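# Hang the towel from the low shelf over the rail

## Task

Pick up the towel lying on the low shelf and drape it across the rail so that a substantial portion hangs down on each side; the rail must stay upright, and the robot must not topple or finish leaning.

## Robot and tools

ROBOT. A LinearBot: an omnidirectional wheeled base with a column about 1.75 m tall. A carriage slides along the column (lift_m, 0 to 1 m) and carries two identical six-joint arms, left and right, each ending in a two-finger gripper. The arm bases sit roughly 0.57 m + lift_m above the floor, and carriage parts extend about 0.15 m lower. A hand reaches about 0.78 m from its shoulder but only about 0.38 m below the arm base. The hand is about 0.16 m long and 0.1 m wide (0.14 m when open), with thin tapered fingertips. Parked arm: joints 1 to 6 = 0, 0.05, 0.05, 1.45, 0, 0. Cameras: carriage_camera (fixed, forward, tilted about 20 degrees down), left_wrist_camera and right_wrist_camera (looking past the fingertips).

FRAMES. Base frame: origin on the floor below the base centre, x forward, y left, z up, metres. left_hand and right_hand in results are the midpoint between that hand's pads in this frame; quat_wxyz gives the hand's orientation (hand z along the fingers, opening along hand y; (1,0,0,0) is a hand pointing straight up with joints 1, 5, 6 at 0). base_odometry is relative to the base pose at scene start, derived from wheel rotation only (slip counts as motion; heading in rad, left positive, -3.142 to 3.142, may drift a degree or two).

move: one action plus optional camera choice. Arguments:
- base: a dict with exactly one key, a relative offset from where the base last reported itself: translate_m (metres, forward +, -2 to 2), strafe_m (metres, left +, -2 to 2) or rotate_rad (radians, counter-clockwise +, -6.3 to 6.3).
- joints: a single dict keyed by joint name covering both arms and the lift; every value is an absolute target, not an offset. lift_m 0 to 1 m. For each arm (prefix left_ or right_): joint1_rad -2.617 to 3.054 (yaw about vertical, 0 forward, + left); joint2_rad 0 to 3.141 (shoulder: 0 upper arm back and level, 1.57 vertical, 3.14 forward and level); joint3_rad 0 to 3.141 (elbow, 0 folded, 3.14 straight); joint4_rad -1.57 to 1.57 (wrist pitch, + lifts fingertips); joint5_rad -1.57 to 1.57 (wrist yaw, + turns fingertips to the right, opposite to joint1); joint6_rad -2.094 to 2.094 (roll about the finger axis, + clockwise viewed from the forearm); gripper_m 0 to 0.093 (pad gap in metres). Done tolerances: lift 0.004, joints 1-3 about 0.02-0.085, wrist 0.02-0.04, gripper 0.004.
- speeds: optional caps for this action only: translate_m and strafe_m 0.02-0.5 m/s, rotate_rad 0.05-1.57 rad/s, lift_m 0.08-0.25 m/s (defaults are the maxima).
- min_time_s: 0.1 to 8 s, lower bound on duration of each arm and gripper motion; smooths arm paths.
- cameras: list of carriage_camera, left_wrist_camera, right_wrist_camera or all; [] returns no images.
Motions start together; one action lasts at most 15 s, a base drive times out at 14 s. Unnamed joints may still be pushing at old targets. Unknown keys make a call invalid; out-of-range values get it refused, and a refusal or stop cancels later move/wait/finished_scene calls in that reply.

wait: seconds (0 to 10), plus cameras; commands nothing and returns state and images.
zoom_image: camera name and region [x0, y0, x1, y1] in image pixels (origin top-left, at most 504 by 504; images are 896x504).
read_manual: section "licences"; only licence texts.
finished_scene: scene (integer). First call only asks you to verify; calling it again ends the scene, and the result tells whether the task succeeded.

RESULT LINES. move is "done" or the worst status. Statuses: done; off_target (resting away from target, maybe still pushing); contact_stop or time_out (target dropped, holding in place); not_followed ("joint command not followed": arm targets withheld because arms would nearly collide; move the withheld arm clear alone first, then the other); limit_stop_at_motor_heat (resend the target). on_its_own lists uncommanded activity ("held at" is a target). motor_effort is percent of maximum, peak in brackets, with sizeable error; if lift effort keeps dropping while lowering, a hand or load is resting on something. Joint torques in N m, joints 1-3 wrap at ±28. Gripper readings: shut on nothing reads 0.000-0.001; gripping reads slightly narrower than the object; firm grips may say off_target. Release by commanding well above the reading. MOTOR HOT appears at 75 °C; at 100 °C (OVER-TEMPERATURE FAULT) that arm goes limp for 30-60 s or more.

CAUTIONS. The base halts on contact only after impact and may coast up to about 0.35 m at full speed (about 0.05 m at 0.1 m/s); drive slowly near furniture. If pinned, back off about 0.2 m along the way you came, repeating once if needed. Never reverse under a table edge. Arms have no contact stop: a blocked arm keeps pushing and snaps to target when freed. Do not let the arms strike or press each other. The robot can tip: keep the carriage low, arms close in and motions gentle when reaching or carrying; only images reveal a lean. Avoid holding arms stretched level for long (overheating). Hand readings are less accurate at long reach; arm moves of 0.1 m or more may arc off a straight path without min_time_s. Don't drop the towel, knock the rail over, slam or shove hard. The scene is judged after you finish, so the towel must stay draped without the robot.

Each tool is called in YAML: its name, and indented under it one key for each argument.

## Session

move:

zoom_image:
  camera: "carriage_camera"
  region: [200, 200, 650, 450]

Scene clock: 0.00 s.
Joint torques (N m): no reading
base_odometry: x=+0.000 y=+0.000 heading=+0.000
base_status: not commanded
joint_positions: lift_m=+0.300 left_joint1_rad=+0.010 left_joint2_rad=+0.039 left_joint3_rad=+0.055 left_joint4_rad=+1.495 left_joint5_rad=-0.025 left_joint6_rad=+0.050 left_gripper_m=+0.094 right_joint1_rad=-0.020 right_joint2_rad=+0.072 right_joint3_rad=+0.069 right_joint4_rad=+1.432 right_joint5_rad=+0.032 right_joint6_rad=+0.011 right_gripper_m=+0.094
joint_status: not commanded
motor_effort: lift_m=+23 drive_wheels=-2
left_hand: x=+0.2793 y=+0.3441 z=+1.3242 quat_wxyz=(+0.999, -0.012, +0.030, +0.030) (m; base frame)
right_hand: x=+0.3013 y=-0.3459 z=+1.3260 quat_wxyz=(+0.997, +0.017, +0.071, -0.005) (m; base frame)
pictures: carriage_camera, left_wrist_camera, right_wrist_camera
camera_calibration:
carriage_camera: T_world_to_cam=[[-0.00559344, -0.999683, -0.0245389, 0.0338126], [-0.377647, 0.0248338, -0.925616, 1.28857], [0.925933, 0.00408966, -0.377667, 0.307186], [0, 0, 0, 1]] pos_world=[0.202381, 0.000545588, 1.30956]
left_wrist_camera: T_world_to_cam=[[0.0820816, -0.996626, -0.000236055, 0.321285], [0.766945, 0.0633164, -0.638582, 0.613646], [0.636442, 0.0522347, 0.769554, -1.09128], [0, 0, 0, 1]] pos_world=[0.197531, 0.33835, 1.23174]
right_wrist_camera: T_world_to_cam=[[0.0169367, -0.999621, 0.0216865, -0.367812], [0.728876, -0.00250366, -0.684641, 0.701841], [0.684436, 0.0274023, 0.728558, -1.0343], [0, 0, 0, 1]] pos_world=[0.202587, -0.337573, 1.24203]

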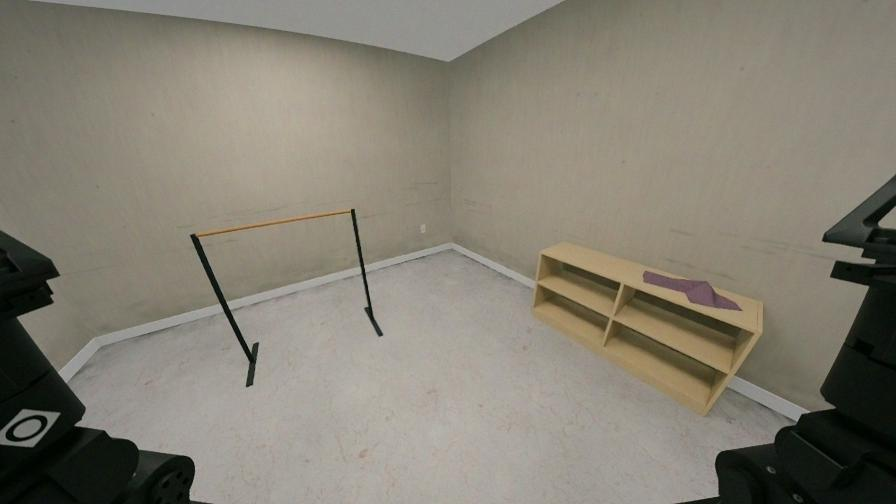

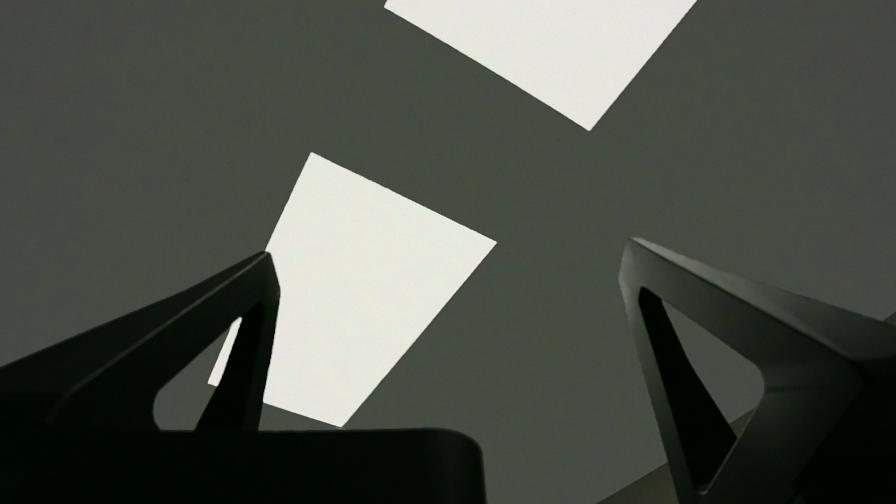

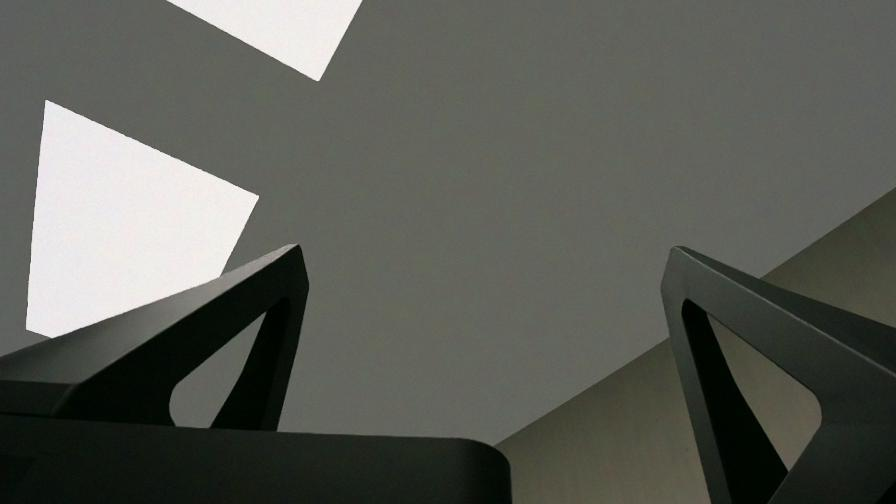

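Scaled by 1.120 from the camera's 896x504 image, which has a finer 1280x720 frame.

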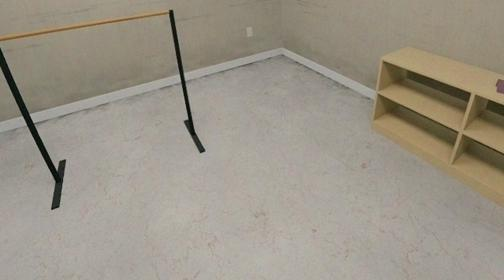

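zoom_image:
  camera: "carriage_camera"
  region: [630, 255, 770, 335]

Scaled by 3.600 from the camera's 896x504 image, which has a finer 1280x720 frame.

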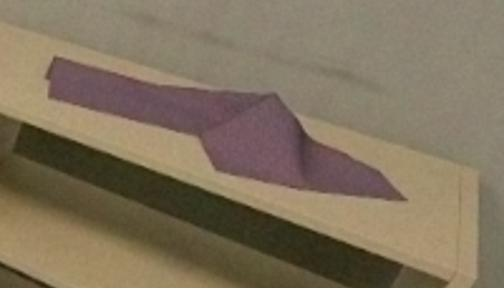

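move:
  base: {"rotate_rad": -0.974}
  cameras: []

move:
  base: {"translate_m": 0.93}
  joints: {"lift_m": 0.52}
  cameras: ["carriage_camera"]

zoom_image:
  camera: "carriage_camera"
  region: [300, 330, 500, 460]

Scene clock: 20.50 s.
Joint torques (N m): left_arm=[-0.28 4 5.59 -0.31 0.04 -0.07] | right_arm=[-0.2 3.82 6.22 -0.12 0.04 0.07]
move: done
base_odometry: x=+0.000 y=+0.000 heading=-0.974
base_status: done
joint_positions: lift_m=+0.300 left_joint1_rad=+0.010 left_joint2_rad=+0.039 left_joint3_rad=+0.055 left_joint4_rad=+1.495 left_joint5_rad=-0.025 left_joint6_rad=+0.050 left_gripper_m=+0.094 right_joint1_rad=-0.020 right_joint2_rad=+0.072 right_joint3_rad=+0.069 right_joint4_rad=+1.432 right_joint5_rad=+0.033 right_joint6_rad=+0.011 right_gripper_m=+0.094
joint_status: not commanded
motor_effort: lift_m=+23(23) drive_wheels=+7(15)
left_hand: x=+0.2793 y=+0.3441 z=+1.3242 quat_wxyz=(+0.999, -0.012, +0.030, +0.030) (m; base frame)
right_hand: x=+0.3013 y=-0.3461 z=+1.3260 quat_wxyz=(+0.997, +0.018, +0.071, -0.005) (m; base frame)
pictures: none
No camera images: "cameras" was empty.

Scene clock: 24.63 s.
Joint torques (N m): left_arm=[-0.32 3.95 5.64 -0.3 0.04 -0.09] | right_arm=[-0.2 3.88 6 -0.11 0.05 0.08]
move: done
base_odometry: x=+0.522 y=-0.770 heading=-0.975
base_status: done
joint_positions: lift_m=+0.520 left_joint1_rad=+0.010 left_joint2_rad=+0.039 left_joint3_rad=+0.055 left_joint4_rad=+1.495 left_joint5_rad=-0.025 left_joint6_rad=+0.050 left_gripper_m=+0.094 right_joint1_rad=-0.020 right_joint2_rad=+0.072 right_joint3_rad=+0.069 right_joint4_rad=+1.430 right_joint5_rad=+0.033 right_joint6_rad=+0.011 right_gripper_m=+0.094
joint_status: all done
motor_effort: lift_m=+24(30) drive_wheels=-7(20)
left_hand: x=+0.2793 y=+0.3441 z=+1.5440 quat_wxyz=(+0.999, -0.012, +0.030, +0.030) (m; base frame)
right_hand: x=+0.3017 y=-0.3461 z=+1.5458 quat_wxyz=(+0.997, +0.018, +0.072, -0.005) (m; base frame)
pictures: carriage_camera
camera_calibration:
carriage_camera: T_world_to_cam=[[-0.00559344, -0.999683, -0.0245389, 0.0392072], [-0.377647, 0.0248338, -0.925616, 1.49205], [0.925933, 0.00408966, -0.377667, 0.390211], [0, 0, 0, 1]] pos_world=[0.202381, 0.000545588, 1.5294]

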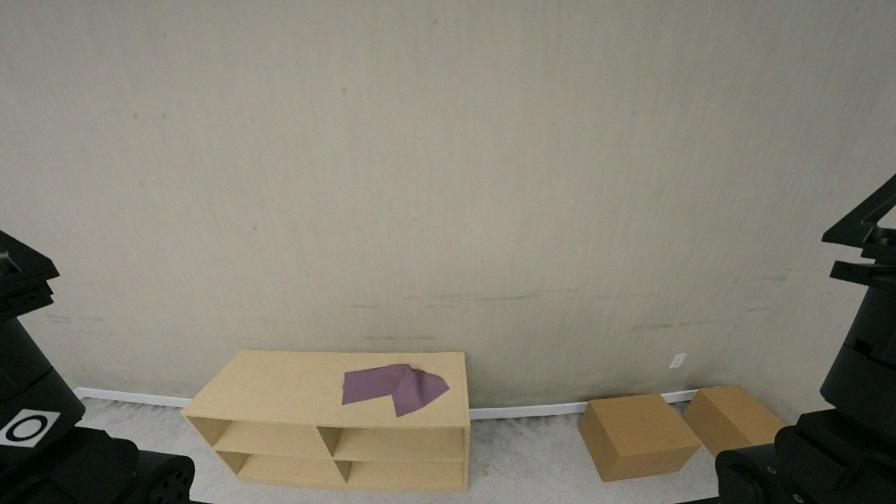

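Scaled by 2.520 from the camera's 896x504 image, which has a finer 1280x720 frame.

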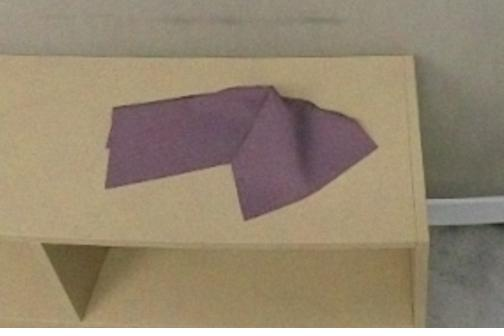

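move:
  base: {"strafe_m": 0.225}
  cameras: []

move:
  base: {"translate_m": 0.27}
  speeds: {"translate_m": 0.2}
  cameras: ["carriage_camera"]

move:
  joints: {"left_joint1_rad": -0.32, "left_joint2_rad": 2.906, "left_joint3_rad": 1.572, "left_joint4_rad": -0.286, "left_joint5_rad": 0, "left_joint6_rad": -2.0, "right_joint1_rad": 0.458, "right_joint2_rad": 2.927, "right_joint3_rad": 1.635, "right_joint4_rad": -0.327, "right_joint5_rad": 0, "right_joint6_rad": 1.93}
  min_time_s: 4

Scene clock: 38.23 s.
Joint torques (N m): left_arm=[-0.27 3.99 5.71 -0.31 0.05 -0.08] | right_arm=[-0.08 3.85 6.16 -0.1 0.07 0.07]
move: done
base_odometry: x=+0.708 y=-0.644 heading=-0.975
base_status: done
joint_positions: lift_m=+0.520 left_joint1_rad=+0.009 left_joint2_rad=+0.039 left_joint3_rad=+0.055 left_joint4_rad=+1.495 left_joint5_rad=-0.025 left_joint6_rad=+0.050 left_gripper_m=+0.094 right_joint1_rad=-0.020 right_joint2_rad=+0.072 right_joint3_rad=+0.069 right_joint4_rad=+1.431 right_joint5_rad=+0.033 right_joint6_rad=+0.011 right_gripper_m=+0.094
joint_status: not commanded
motor_effort: lift_m=+24(24) drive_wheels=-2(12)
left_hand: x=+0.2794 y=+0.3441 z=+1.5440 quat_wxyz=(+0.999, -0.012, +0.030, +0.030) (m; base frame)
right_hand: x=+0.3016 y=-0.3461 z=+1.5458 quat_wxyz=(+0.997, +0.018, +0.072, -0.005) (m; base frame)
pictures: none
No camera images: "cameras" was empty.

Scene clock: 40.67 s.
Joint torques (N m): left_arm=[-0.31 3.92 5.57 -0.3 0.06 -0.08] | right_arm=[-0.25 3.92 6 -0.13 0.02 0.06]
move: done
base_odometry: x=+0.860 y=-0.867 heading=-0.974
base_status: done
joint_positions: lift_m=+0.520 left_joint1_rad=+0.009 left_joint2_rad=+0.039 left_joint3_rad=+0.055 left_joint4_rad=+1.495 left_joint5_rad=-0.025 left_joint6_rad=+0.050 left_gripper_m=+0.094 right_joint1_rad=-0.020 right_joint2_rad=+0.072 right_joint3_rad=+0.069 right_joint4_rad=+1.431 right_joint5_rad=+0.033 right_joint6_rad=+0.011 right_gripper_m=+0.094
joint_status: not commanded
motor_effort: lift_m=+24(24) drive_wheels=-5(12)
left_hand: x=+0.2794 y=+0.3441 z=+1.5440 quat_wxyz=(+0.999, -0.012, +0.030, +0.030) (m; base frame)
right_hand: x=+0.3015 y=-0.3461 z=+1.5458 quat_wxyz=(+0.997, +0.018, +0.071, -0.005) (m; base frame)
pictures: carriage_camera
camera_calibration:
carriage_camera: T_world_to_cam=[[-0.00559344, -0.999683, -0.0245389, 0.0392072], [-0.377647, 0.0248338, -0.925616, 1.49205], [0.925933, 0.00408966, -0.377667, 0.390211], [0, 0, 0, 1]] pos_world=[0.202381, 0.000545588, 1.5294]

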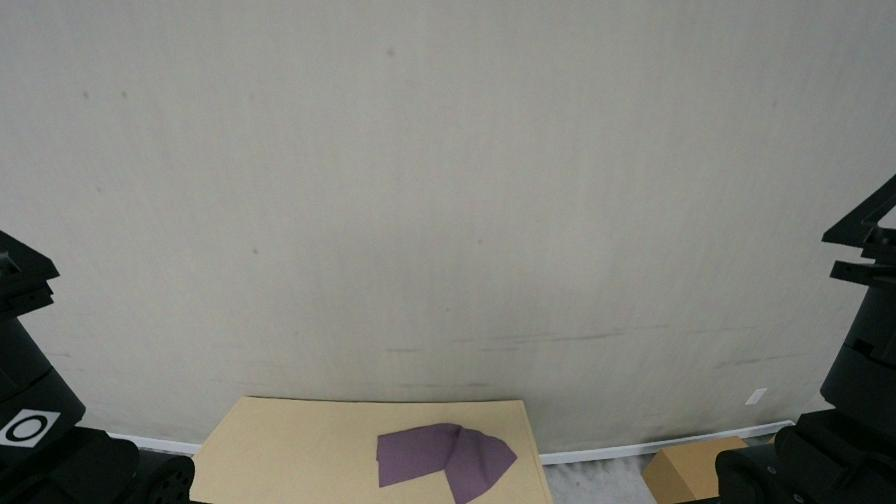

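Scene clock: 44.97 s.
Joint torques (N m): left_arm=[-0.79 -9.95 4.03 0.08 0.05 -0.16] | right_arm=[0.31 -11.64 4.44 0.03 0.08 0.21]
move: done
base_odometry: x=+0.860 y=-0.867 heading=-0.974
base_status: not commanded
joint_positions: lift_m=+0.520 left_joint1_rad=-0.314 left_joint2_rad=+2.872 left_joint3_rad=+1.565 left_joint4_rad=-0.265 left_joint5_rad=-0.009 left_joint6_rad=-1.992 left_gripper_m=+0.094 right_joint1_rad=+0.451 right_joint2_rad=+2.888 right_joint3_rad=+1.628 right_joint4_rad=-0.310 right_joint5_rad=+0.007 right_joint6_rad=+1.918 right_gripper_m=+0.094
joint_status: all done
motor_effort: lift_m=+24(25) drive_wheels=-4(5)
left_hand: x=+0.6413 y=+0.2189 z=+0.8278 quat_wxyz=(+0.004, -0.744, +0.668, +0.003) (m; base frame)
right_hand: x=+0.6322 y=-0.1628 z=+0.8300 quat_wxyz=(+0.003, +0.669, +0.743, -0.001) (m; base frame)
pictures: carriage_camera, left_wrist_camera, right_wrist_camera
camera_calibration:
carriage_camera: T_world_to_cam=[[-0.00559344, -0.999683, -0.0245389, 0.0392072], [-0.377647, 0.0248338, -0.925616, 1.49205], [0.925933, 0.00408966, -0.377667, 0.390211], [0, 0, 0, 1]] pos_world=[0.202381, 0.000545588, 1.5294]
left_wrist_camera: T_world_to_cam=[[0.996235, 0.0838047, 0.0222018, -0.674584], [0.0552119, -0.810734, 0.582806, -0.336341], [0.0668416, -0.579385, -0.812308, 0.879896], [0, 0, 0, 1]] pos_world=[0.631801, 0.293649, 0.925745]
right_wrist_camera: T_world_to_cam=[[-0.994628, -0.0825711, -0.0624251, 0.678993], [-0.103436, 0.81598, 0.568752, -0.259356], [0.00397513, 0.572153, -0.820137, 0.89993], [0, 0, 0, 1]] pos_world=[0.644941, -0.247204, 0.927962]

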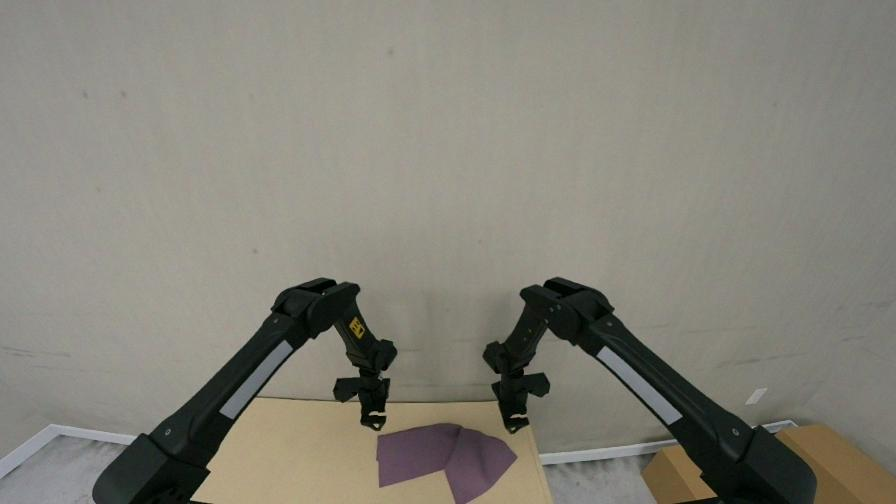

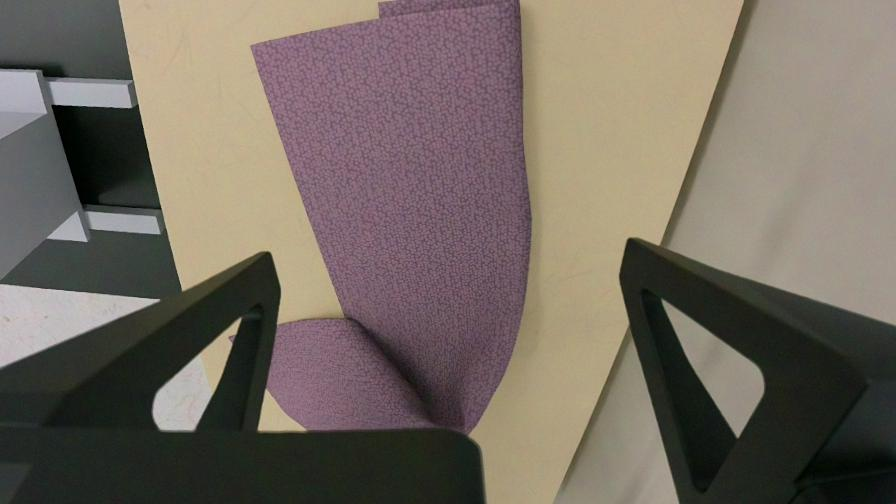

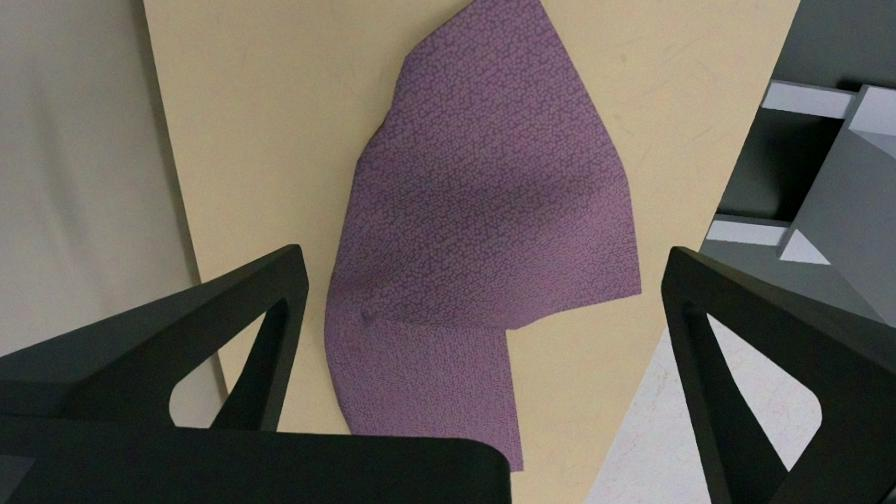

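move:
  joints: {"lift_m": 0.38, "left_joint1_rad": -0.423, "left_joint2_rad": 2.828, "left_joint3_rad": 1.479, "left_joint4_rad": -0.195, "left_joint6_rad": -2.085, "right_joint1_rad": 0.487, "right_joint2_rad": 2.86, "right_joint3_rad": 1.577, "right_joint4_rad": -0.27}
  min_time_s: 1

Scene clock: 56.10 s.
Joint torques (N m): left_arm=[-0.64 -14.78 2.44 0.52 0.01 -0.14] | right_arm=[0.34 -17.11 2.55 0.3 0.11 0.18]
move: done
base_odometry: x=+0.860 y=-0.867 heading=-0.974
base_status: not commanded
joint_positions: lift_m=+0.380 left_joint1_rad=-0.419 left_joint2_rad=+2.851 left_joint3_rad=+1.487 left_joint4_rad=-0.214 left_joint5_rad=-0.007 left_joint6_rad=-2.074 left_gripper_m=+0.094 right_joint1_rad=+0.481 right_joint2_rad=+2.883 right_joint3_rad=+1.589 right_joint4_rad=-0.284 right_joint5_rad=+0.005 right_joint6_rad=+1.919 right_gripper_m=+0.094
joint_status: all done
joint sent to its limit — left_joint6_rad, lower limit.
motor_effort: lift_m=+19(20) drive_wheels=-4(6)
left_hand: x=+0.6124 y=+0.1860 z=+0.6872 quat_wxyz=(+0.002, -0.736, +0.677, +0.004) (m; base frame)
right_hand: x=+0.6177 y=-0.1563 z=+0.6872 quat_wxyz=(+0.001, +0.659, +0.752, -0.005) (m; base frame)
pictures: carriage_camera, left_wrist_camera, right_wrist_camera
camera_calibration:
carriage_camera: T_world_to_cam=[[-0.00559344, -0.999683, -0.0245389, 0.0357857], [-0.377647, 0.0248338, -0.925616, 1.36299], [0.925933, 0.00408966, -0.377667, 0.337552], [0, 0, 0, 1]] pos_world=[0.202381, 0.000545588, 1.38997]
left_wrist_camera: T_world_to_cam=[[0.997961, 0.0613741, 0.0174993, -0.63359], [0.0396977, -0.811661, 0.582778, -0.269804], [0.0499709, -0.580896, -0.812443, 0.759276], [0, 0, 0, 1]] pos_world=[0.605067, 0.260957, 0.785192]
right_wrist_camera: T_world_to_cam=[[-0.992404, -0.110743, -0.0535797, 0.644421], [-0.121504, 0.814079, 0.567901, -0.173504], [-0.0192729, 0.570097, -0.821351, 0.793999], [0, 0, 0, 1]] pos_world=[0.633747, -0.240046, 0.785213]

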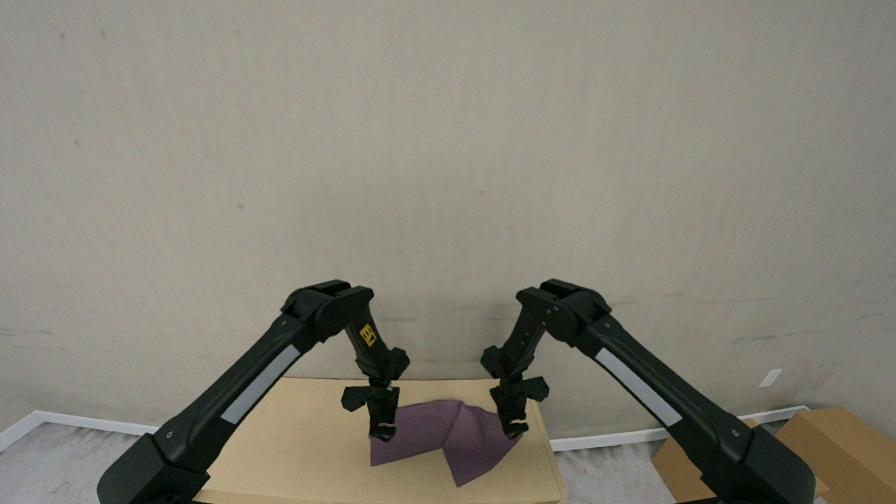

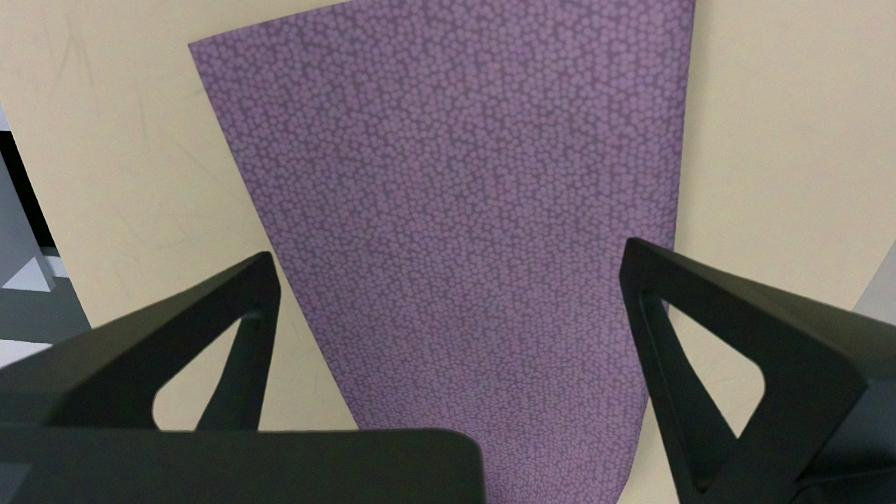

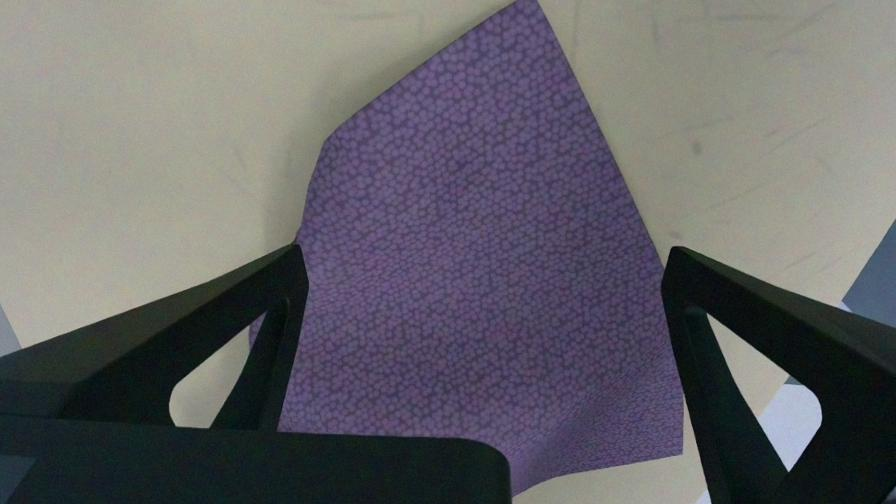

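move:
  joints: {"lift_m":0.31}
  speeds: {"lift_m":0.1}
  cameras: ["carriage_camera"]

move:
  joints: {"left_gripper_m":0.0,"right_gripper_m":0.0}
  min_time_s: 2.5
  cameras: []

move:
  joints: {"lift_m":0.7}

Scene clock: 72.73 s.
Joint torques (N m): left_arm=[-0.69 -11.19 2.67 0.63 0.08 -0.11] | right_arm=[0.36 -13.56 3 0.34 0.09 0.14]
move: done
base_odometry: x=+0.860 y=-0.867 heading=-0.974
base_status: not commanded
joint_positions: lift_m=+0.311 left_joint1_rad=-0.420 left_joint2_rad=+2.810 left_joint3_rad=+1.487 left_joint4_rad=-0.214 left_joint5_rad=-0.011 left_joint6_rad=-2.079 left_gripper_m=+0.094 right_joint1_rad=+0.481 right_joint2_rad=+2.842 right_joint3_rad=+1.589 right_joint4_rad=-0.279 right_joint5_rad=+0.007 right_joint6_rad=+1.922 right_gripper_m=+0.094
joint_status: all done
motor_effort: lift_m=+17(18) drive_wheels=+6(7)
left_hand: x=+0.6275 y=+0.1799 z=+0.6329 quat_wxyz=(+0.011, -0.738, +0.675, -0.015) (m; base frame)
right_hand: x=+0.6333 y=-0.1485 z=+0.6336 quat_wxyz=(+0.010, +0.660, +0.751, +0.017) (m; base frame)
pictures: carriage_camera
camera_calibration:
carriage_camera: T_world_to_cam=[[-0.00559344, -0.999683, -0.0245389, 0.0340761], [-0.377647, 0.0248338, -0.925616, 1.29851], [0.925933, 0.00408966, -0.377667, 0.311241], [0, 0, 0, 1]] pos_world=[0.202381, 0.000545588, 1.3203]

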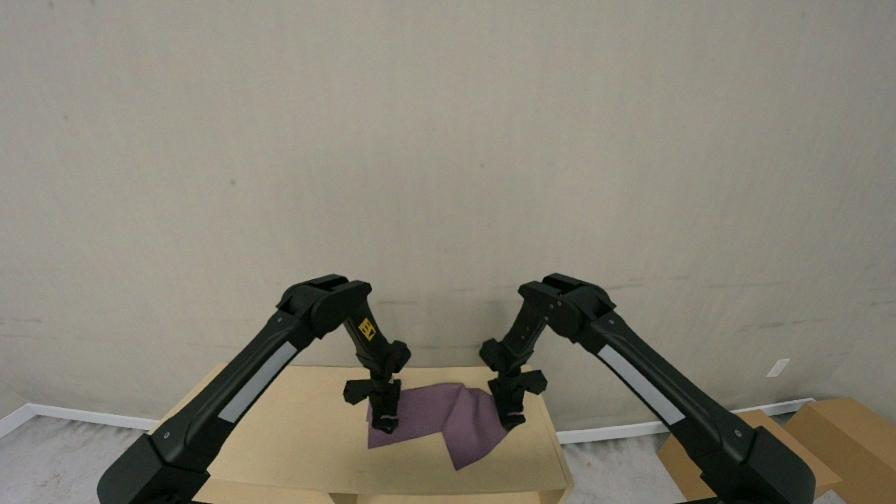

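Scene clock: 75.53 s.
Joint torques (N m): left_arm=[-0.66 -11.19 2.77 0.37 0.08 -0.11] | right_arm=[0.35 -13.52 3 0.26 0.12 0.13]
move: off_target
base_odometry: x=+0.860 y=-0.867 heading=-0.974
base_status: not commanded
joint_positions: lift_m=+0.311 left_joint1_rad=-0.420 left_joint2_rad=+2.809 left_joint3_rad=+1.487 left_joint4_rad=-0.184 left_joint5_rad=-0.011 left_joint6_rad=-2.079 left_gripper_m=+0.006 right_joint1_rad=+0.481 right_joint2_rad=+2.841 right_joint3_rad=+1.589 right_joint4_rad=-0.267 right_joint5_rad=+0.004 right_joint6_rad=+1.922 right_gripper_m=+0.004
joint_status: left_gripper_m off_target (ended at +0.006, target +0.000); the others done
motor_effort: lift_m=+17(17) drive_wheels=+6(6)
left_hand: x=+0.6346 y=+0.1767 z=+0.6337 quat_wxyz=(+0.016, -0.737, +0.675, -0.029) (m; base frame)
right_hand: x=+0.6358 y=-0.1467 z=+0.6339 quat_wxyz=(+0.011, +0.660, +0.751, +0.023) (m; base frame)
pictures: none
No camera images: "cameras" was empty.

Scene clock: 77.63 s.
Joint torques (N m): left_arm=[-0.51 -11.1 2.88 0.33 0.01 -0.1] | right_arm=[0.2 -13.65 3.19 0.24 0.14 0.14]
move: done
base_odometry: x=+0.860 y=-0.867 heading=-0.974
base_status: not commanded
joint_positions: lift_m=+0.700 left_joint1_rad=-0.420 left_joint2_rad=+2.809 left_joint3_rad=+1.486 left_joint4_rad=-0.185 left_joint5_rad=-0.005 left_joint6_rad=-2.079 left_gripper_m=+0.006 right_joint1_rad=+0.483 right_joint2_rad=+2.841 right_joint3_rad=+1.586 right_joint4_rad=-0.266 right_joint5_rad=+0.001 right_joint6_rad=+1.922 right_gripper_m=+0.004
joint_status: all done
motor_effort: lift_m=+25(30) drive_wheels=+5(6)
left_hand: x=+0.6329 y=+0.1759 z=+1.0224 quat_wxyz=(+0.012, -0.737, +0.675, -0.029) (m; base frame)
right_hand: x=+0.6341 y=-0.1461 z=+1.0225 quat_wxyz=(+0.009, +0.659, +0.752, +0.023) (m; base frame)
pictures: carriage_camera, left_wrist_camera, right_wrist_camera
camera_calibration:
carriage_camera: T_world_to_cam=[[-0.00559344, -0.999683, -0.0245389, 0.0436227], [-0.377647, 0.0248338, -0.925616, 1.65861], [0.925933, 0.00408966, -0.377667, 0.458168], [0, 0, 0, 1]] pos_world=[0.202381, 0.000545588, 1.70934]
left_wrist_camera: T_world_to_cam=[[0.994743, 0.0661991, 0.078128, -0.720154], [0.00497804, -0.793308, 0.608801, -0.482033], [0.102282, -0.605211, -0.789467, 0.972406], [0, 0, 0, 1]] pos_world=[0.619309, 0.253784, 1.11741]
right_wrist_camera: T_world_to_cam=[[-0.988669, -0.107324, -0.104953, 0.730462], [-0.14866, 0.797037, 0.585348, -0.373327], [0.0208293, 0.594318, -0.80396, 1.02419], [0, 0, 0, 1]] pos_world=[0.645354, -0.232745, 1.1186]

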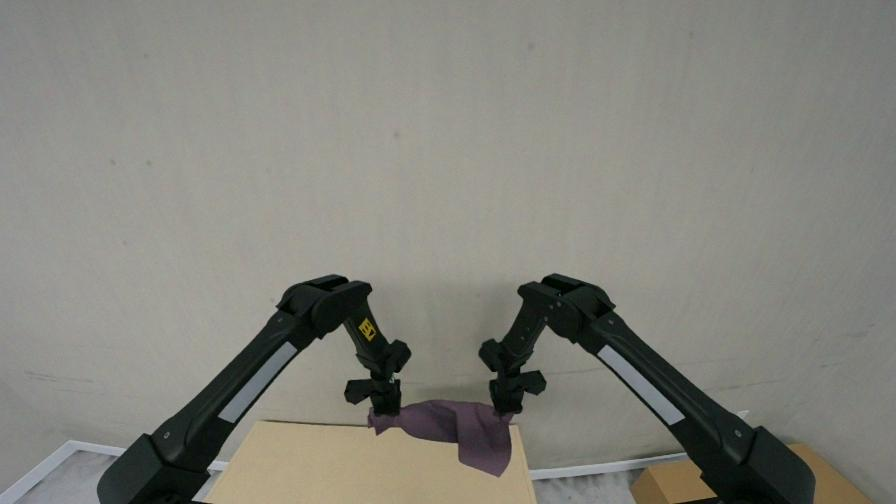

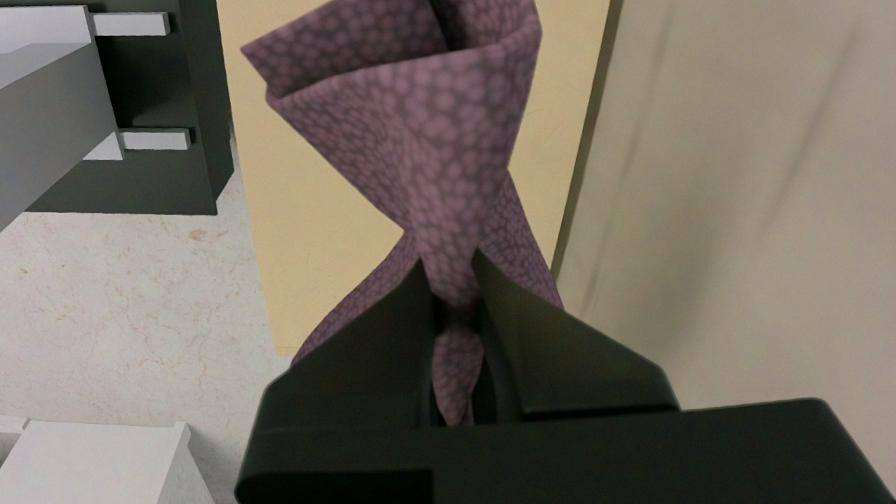

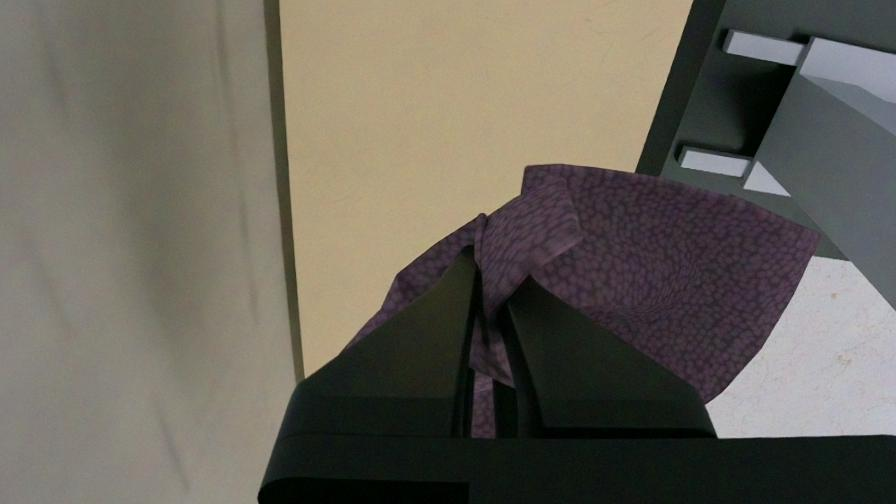

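move:
  base: {"translate_m":-0.6}
  speeds: {"translate_m":0.3}
  cameras: []

move:
  base: {"rotate_rad":2.2}
  speeds: {"rotate_rad":0.6}
  cameras: ["carriage_camera"]

Scene clock: 85.40 s.
Joint torques (N m): left_arm=[-0.46 -11.12 2.91 0.38 0 -0.11] | right_arm=[-0.35 -13.52 3.22 0.24 0.16 0.15]
move: done
base_odometry: x=+0.523 y=-0.371 heading=-0.973
base_status: done
joint_positions: lift_m=+0.700 left_joint1_rad=-0.421 left_joint2_rad=+2.809 left_joint3_rad=+1.485 left_joint4_rad=-0.187 left_joint5_rad=-0.003 left_joint6_rad=-2.079 left_gripper_m=+0.006 right_joint1_rad=+0.487 right_joint2_rad=+2.841 right_joint3_rad=+1.586 right_joint4_rad=-0.264 right_joint5_rad=+0.000 right_joint6_rad=+1.922 right_gripper_m=+0.004
joint_status: not commanded
motor_effort: lift_m=+25(25) drive_wheels=-6(22)
left_hand: x=+0.6321 y=+0.1754 z=+1.0224 quat_wxyz=(+0.011, -0.737, +0.675, -0.028) (m; base frame)
right_hand: x=+0.6336 y=-0.1442 z=+1.0225 quat_wxyz=(+0.009, +0.657, +0.753, +0.024) (m; base frame)
pictures: none
No camera images: "cameras" was empty.

Scene clock: 90.23 s.
Joint torques (N m): left_arm=[-0.44 -11.11 2.92 0.37 -0.01 -0.11] | right_arm=[-0.34 -13.46 3.12 0.28 0.16 0.14]
move: done
base_odometry: x=+0.523 y=-0.371 heading=+1.226
base_status: done
joint_positions: lift_m=+0.700 left_joint1_rad=-0.421 left_joint2_rad=+2.809 left_joint3_rad=+1.485 left_joint4_rad=-0.186 left_joint5_rad=-0.003 left_joint6_rad=-2.079 left_gripper_m=+0.006 right_joint1_rad=+0.490 right_joint2_rad=+2.841 right_joint3_rad=+1.586 right_joint4_rad=-0.266 right_joint5_rad=-0.001 right_joint6_rad=+1.922 right_gripper_m=+0.004
joint_status: not commanded
motor_effort: lift_m=+25(25) drive_wheels=+8(15)
left_hand: x=+0.6323 y=+0.1755 z=+1.0224 quat_wxyz=(+0.011, -0.737, +0.675, -0.029) (m; base frame)
right_hand: x=+0.6328 y=-0.1433 z=+1.0225 quat_wxyz=(+0.009, +0.656, +0.754, +0.023) (m; base frame)
pictures: carriage_camera
camera_calibration:
carriage_camera: T_world_to_cam=[[-0.00559344, -0.999683, -0.0245389, 0.0436227], [-0.377647, 0.0248338, -0.925616, 1.65861], [0.925933, 0.00408966, -0.377667, 0.458168], [0, 0, 0, 1]] pos_world=[0.202381, 0.000545588, 1.70934]

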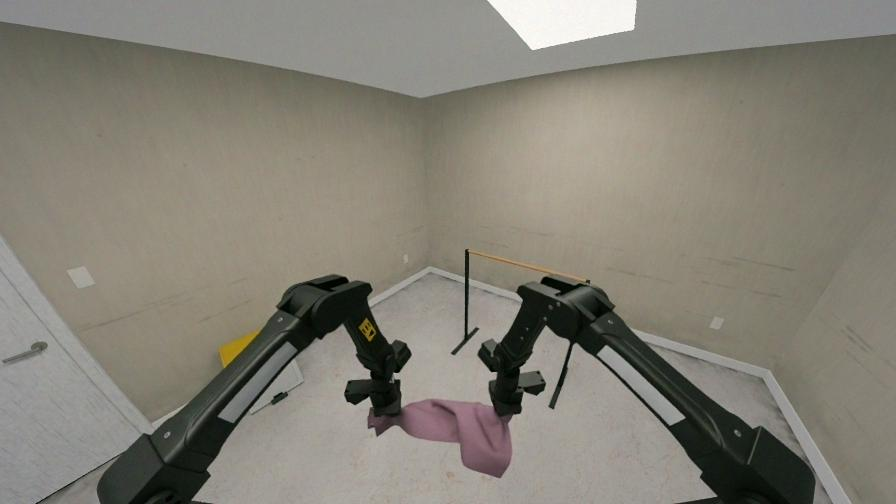

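move:
  base: {"rotate_rad":0.851}
  joints: {"lift_m":0.98}
  speeds: {"rotate_rad":0.5}
  cameras: []

move:
  base: {"translate_m":-0.37}
  speeds: {"translate_m":0.25}
  cameras: []

move:
  base: {"strafe_m":-1.45}
  speeds: {"strafe_m":0.25}
  cameras: ["carriage_camera"]

Scene clock: 106.87 s.
Joint torques (N m): left_arm=[-0.53 -11.17 2.92 0.37 -0.02 -0.1] | right_arm=[-0.42 -13.37 3.54 0.22 0.17 0.14]
move: done
base_odometry: x=+0.523 y=-0.371 heading=+2.077
base_status: done
joint_positions: lift_m=+0.980 left_joint1_rad=-0.421 left_joint2_rad=+2.809 left_joint3_rad=+1.485 left_joint4_rad=-0.187 left_joint5_rad=-0.001 left_joint6_rad=-2.079 left_gripper_m=+0.006 right_joint1_rad=+0.490 right_joint2_rad=+2.841 right_joint3_rad=+1.582 right_joint4_rad=-0.266 right_joint5_rad=-0.001 right_joint6_rad=+1.922 right_gripper_m=+0.004
joint_status: all done
motor_effort: lift_m=+25(30) drive_wheels=+9(17)
left_hand: x=+0.6319 y=+0.1752 z=+1.3022 quat_wxyz=(+0.010, -0.737, +0.675, -0.029) (m; base frame)
right_hand: x=+0.6310 y=-0.1441 z=+1.3019 quat_wxyz=(+0.008, +0.656, +0.754, +0.021) (m; base frame)
pictures: none
No camera images: "cameras" was empty.

Scene clock: 109.77 s.
Joint torques (N m): left_arm=[-0.49 -11.08 2.91 0.37 -0.02 -0.11] | right_arm=[-0.51 -13.49 3.63 0.24 0.16 0.15]
move: done
base_odometry: x=+0.703 y=-0.694 heading=+2.078
base_status: done
joint_positions: lift_m=+0.980 left_joint1_rad=-0.422 left_joint2_rad=+2.809 left_joint3_rad=+1.485 left_joint4_rad=-0.187 left_joint5_rad=-0.001 left_joint6_rad=-2.079 left_gripper_m=+0.006 right_joint1_rad=+0.489 right_joint2_rad=+2.841 right_joint3_rad=+1.582 right_joint4_rad=-0.266 right_joint5_rad=-0.001 right_joint6_rad=+1.922 right_gripper_m=+0.004
joint_status: not commanded
motor_effort: lift_m=+25(25) drive_wheels=-6(17)
left_hand: x=+0.6318 y=+0.1749 z=+1.3022 quat_wxyz=(+0.010, -0.736, +0.676, -0.029) (m; base frame)
right_hand: x=+0.6312 y=-0.1445 z=+1.3019 quat_wxyz=(+0.008, +0.657, +0.754, +0.021) (m; base frame)
pictures: none
No camera images: "cameras" was empty.

Scene clock: 116.97 s.
Joint torques (N m): left_arm=[-0.21 -11.14 2.91 0.37 -0.03 -0.1] | right_arm=[-0.23 -13.42 3.51 0.23 0.18 0.15]
move: done
base_odometry: x=+1.971 y=+0.009 heading=+2.078
base_status: done
joint_positions: lift_m=+0.980 left_joint1_rad=-0.424 left_joint2_rad=+2.809 left_joint3_rad=+1.485 left_joint4_rad=-0.188 left_joint5_rad=-0.001 left_joint6_rad=-2.079 left_gripper_m=+0.006 right_joint1_rad=+0.489 right_joint2_rad=+2.841 right_joint3_rad=+1.582 right_joint4_rad=-0.266 right_joint5_rad=-0.001 right_joint6_rad=+1.922 right_gripper_m=+0.004
joint_status: not commanded
motor_effort: lift_m=+25(25) drive_wheels=-2(9)
left_hand: x=+0.6312 y=+0.1745 z=+1.3022 quat_wxyz=(+0.010, -0.736, +0.676, -0.028) (m; base frame)
right_hand: x=+0.6313 y=-0.1444 z=+1.3019 quat_wxyz=(+0.007, +0.657, +0.754, +0.021) (m; base frame)
pictures: carriage_camera
camera_calibration:
carriage_camera: T_world_to_cam=[[-0.00559344, -0.999683, -0.0245389, 0.0504936], [-0.377647, 0.0248338, -0.925616, 1.91778], [0.925933, 0.00408966, -0.377667, 0.563915], [0, 0, 0, 1]] pos_world=[0.202381, 0.000545588, 1.98934]

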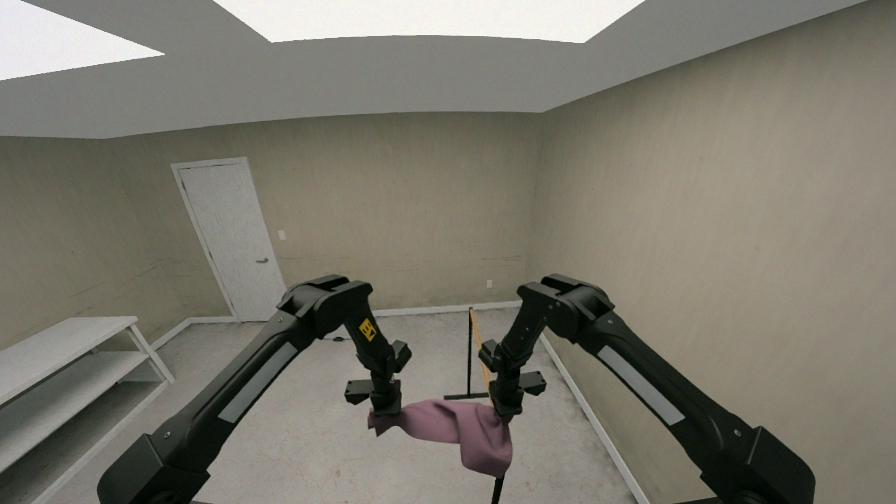

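zoom_image:
  camera: "carriage_camera"
  region: [420, 280, 560, 504]

Scaled by 2.250 from the camera's 896x504 image, which has a finer 1280x720 frame.

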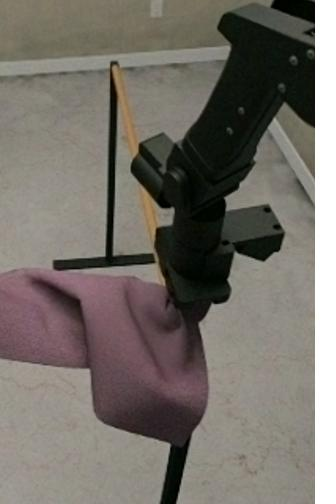

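move:
  base: {"rotate_rad":0.03}
  cameras: []

move:
  base: {"strafe_m":-0.225}
  speeds: {"strafe_m":0.2}
  cameras: ["carriage_camera","left_wrist_camera"]

zoom_image:
  camera: "carriage_camera"
  region: [370, 280, 510, 504]

Scene clock: 132.23 s.
Joint torques (N m): left_arm=[-0.49 -11.1 2.86 0.39 -0.03 -0.1] | right_arm=[-0.51 -13.5 3.55 0.22 0.18 0.15]
move: done
base_odometry: x=+1.971 y=+0.009 heading=+2.107
base_status: done
joint_positions: lift_m=+0.980 left_joint1_rad=-0.421 left_joint2_rad=+2.809 left_joint3_rad=+1.485 left_joint4_rad=-0.188 left_joint5_rad=-0.001 left_joint6_rad=-2.079 left_gripper_m=+0.006 right_joint1_rad=+0.491 right_joint2_rad=+2.841 right_joint3_rad=+1.582 right_joint4_rad=-0.265 right_joint5_rad=-0.002 right_joint6_rad=+1.922 right_gripper_m=+0.004
joint_status: not commanded
motor_effort: lift_m=+25(25) drive_wheels=-6(9)
left_hand: x=+0.6317 y=+0.1755 z=+1.3022 quat_wxyz=(+0.010, -0.737, +0.675, -0.028) (m; base frame)
right_hand: x=+0.6310 y=-0.1434 z=+1.3019 quat_wxyz=(+0.007, +0.656, +0.755, +0.022) (m; base frame)
pictures: none
No camera images: "cameras" was empty.

Scene clock: 134.43 s.
Joint torques (N m): left_arm=[-0.18 -11.15 2.91 0.36 -0.03 -0.1] | right_arm=[-0.66 -13.49 3.58 0.21 0.19 0.15]
move: done
base_odometry: x=+2.164 y=+0.124 heading=+2.108
base_status: done
joint_positions: lift_m=+0.980 left_joint1_rad=-0.425 left_joint2_rad=+2.809 left_joint3_rad=+1.485 left_joint4_rad=-0.188 left_joint5_rad=-0.001 left_joint6_rad=-2.079 left_gripper_m=+0.006 right_joint1_rad=+0.489 right_joint2_rad=+2.841 right_joint3_rad=+1.582 right_joint4_rad=-0.266 right_joint5_rad=-0.002 right_joint6_rad=+1.922 right_gripper_m=+0.004
joint_status: not commanded
motor_effort: lift_m=+25(25) drive_wheels=-6(15)
left_hand: x=+0.6310 y=+0.1739 z=+1.3022 quat_wxyz=(+0.010, -0.735, +0.677, -0.028) (m; base frame)
right_hand: x=+0.6313 y=-0.1443 z=+1.3019 quat_wxyz=(+0.007, +0.657, +0.754, +0.022) (m; base frame)
pictures: carriage_camera, left_wrist_camera
camera_calibration:
carriage_camera: T_world_to_cam=[[-0.00559344, -0.999683, -0.0245389, 0.0504936], [-0.377647, 0.0248338, -0.925616, 1.91778], [0.925933, 0.00408966, -0.377667, 0.563915], [0, 0, 0, 1]] pos_world=[0.202381, 0.000545588, 1.98934]
left_wrist_camera: T_world_to_cam=[[0.995416, 0.061186, 0.0735039, -0.733471], [0.0036456, -0.792284, 0.610142, -0.65498], [0.0955681, -0.607077, -0.788875, 1.19607], [0, 0, 0, 1]] pos_world=[0.61819, 0.252057, 1.3971]

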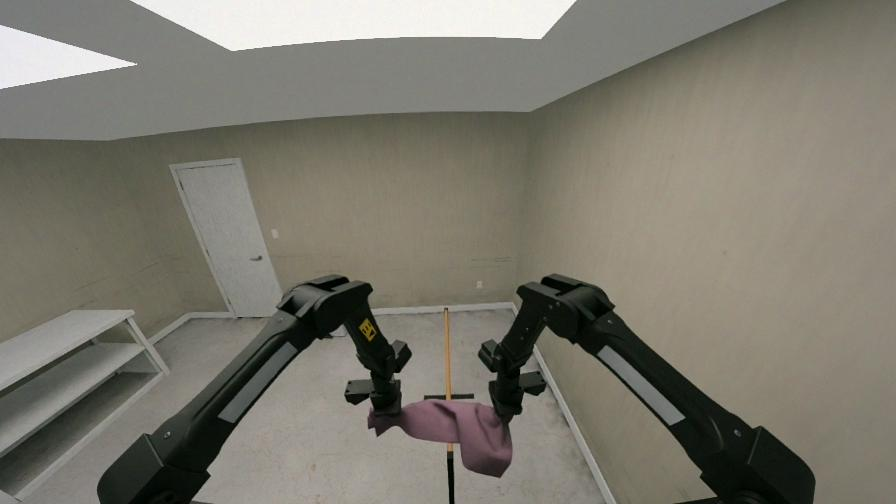

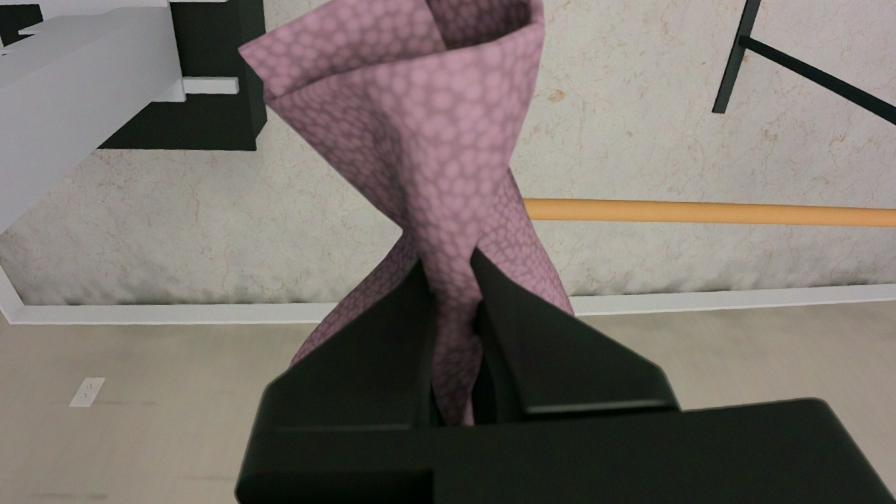

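Scaled by 2.250 from the camera's 896x504 image, which has a finer 1280x720 frame.

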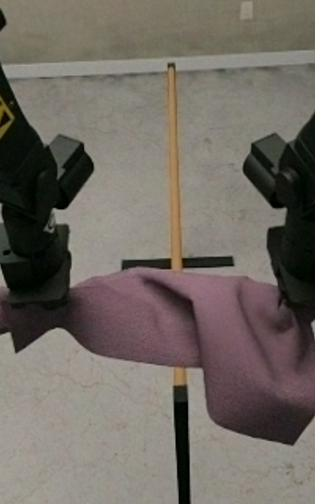

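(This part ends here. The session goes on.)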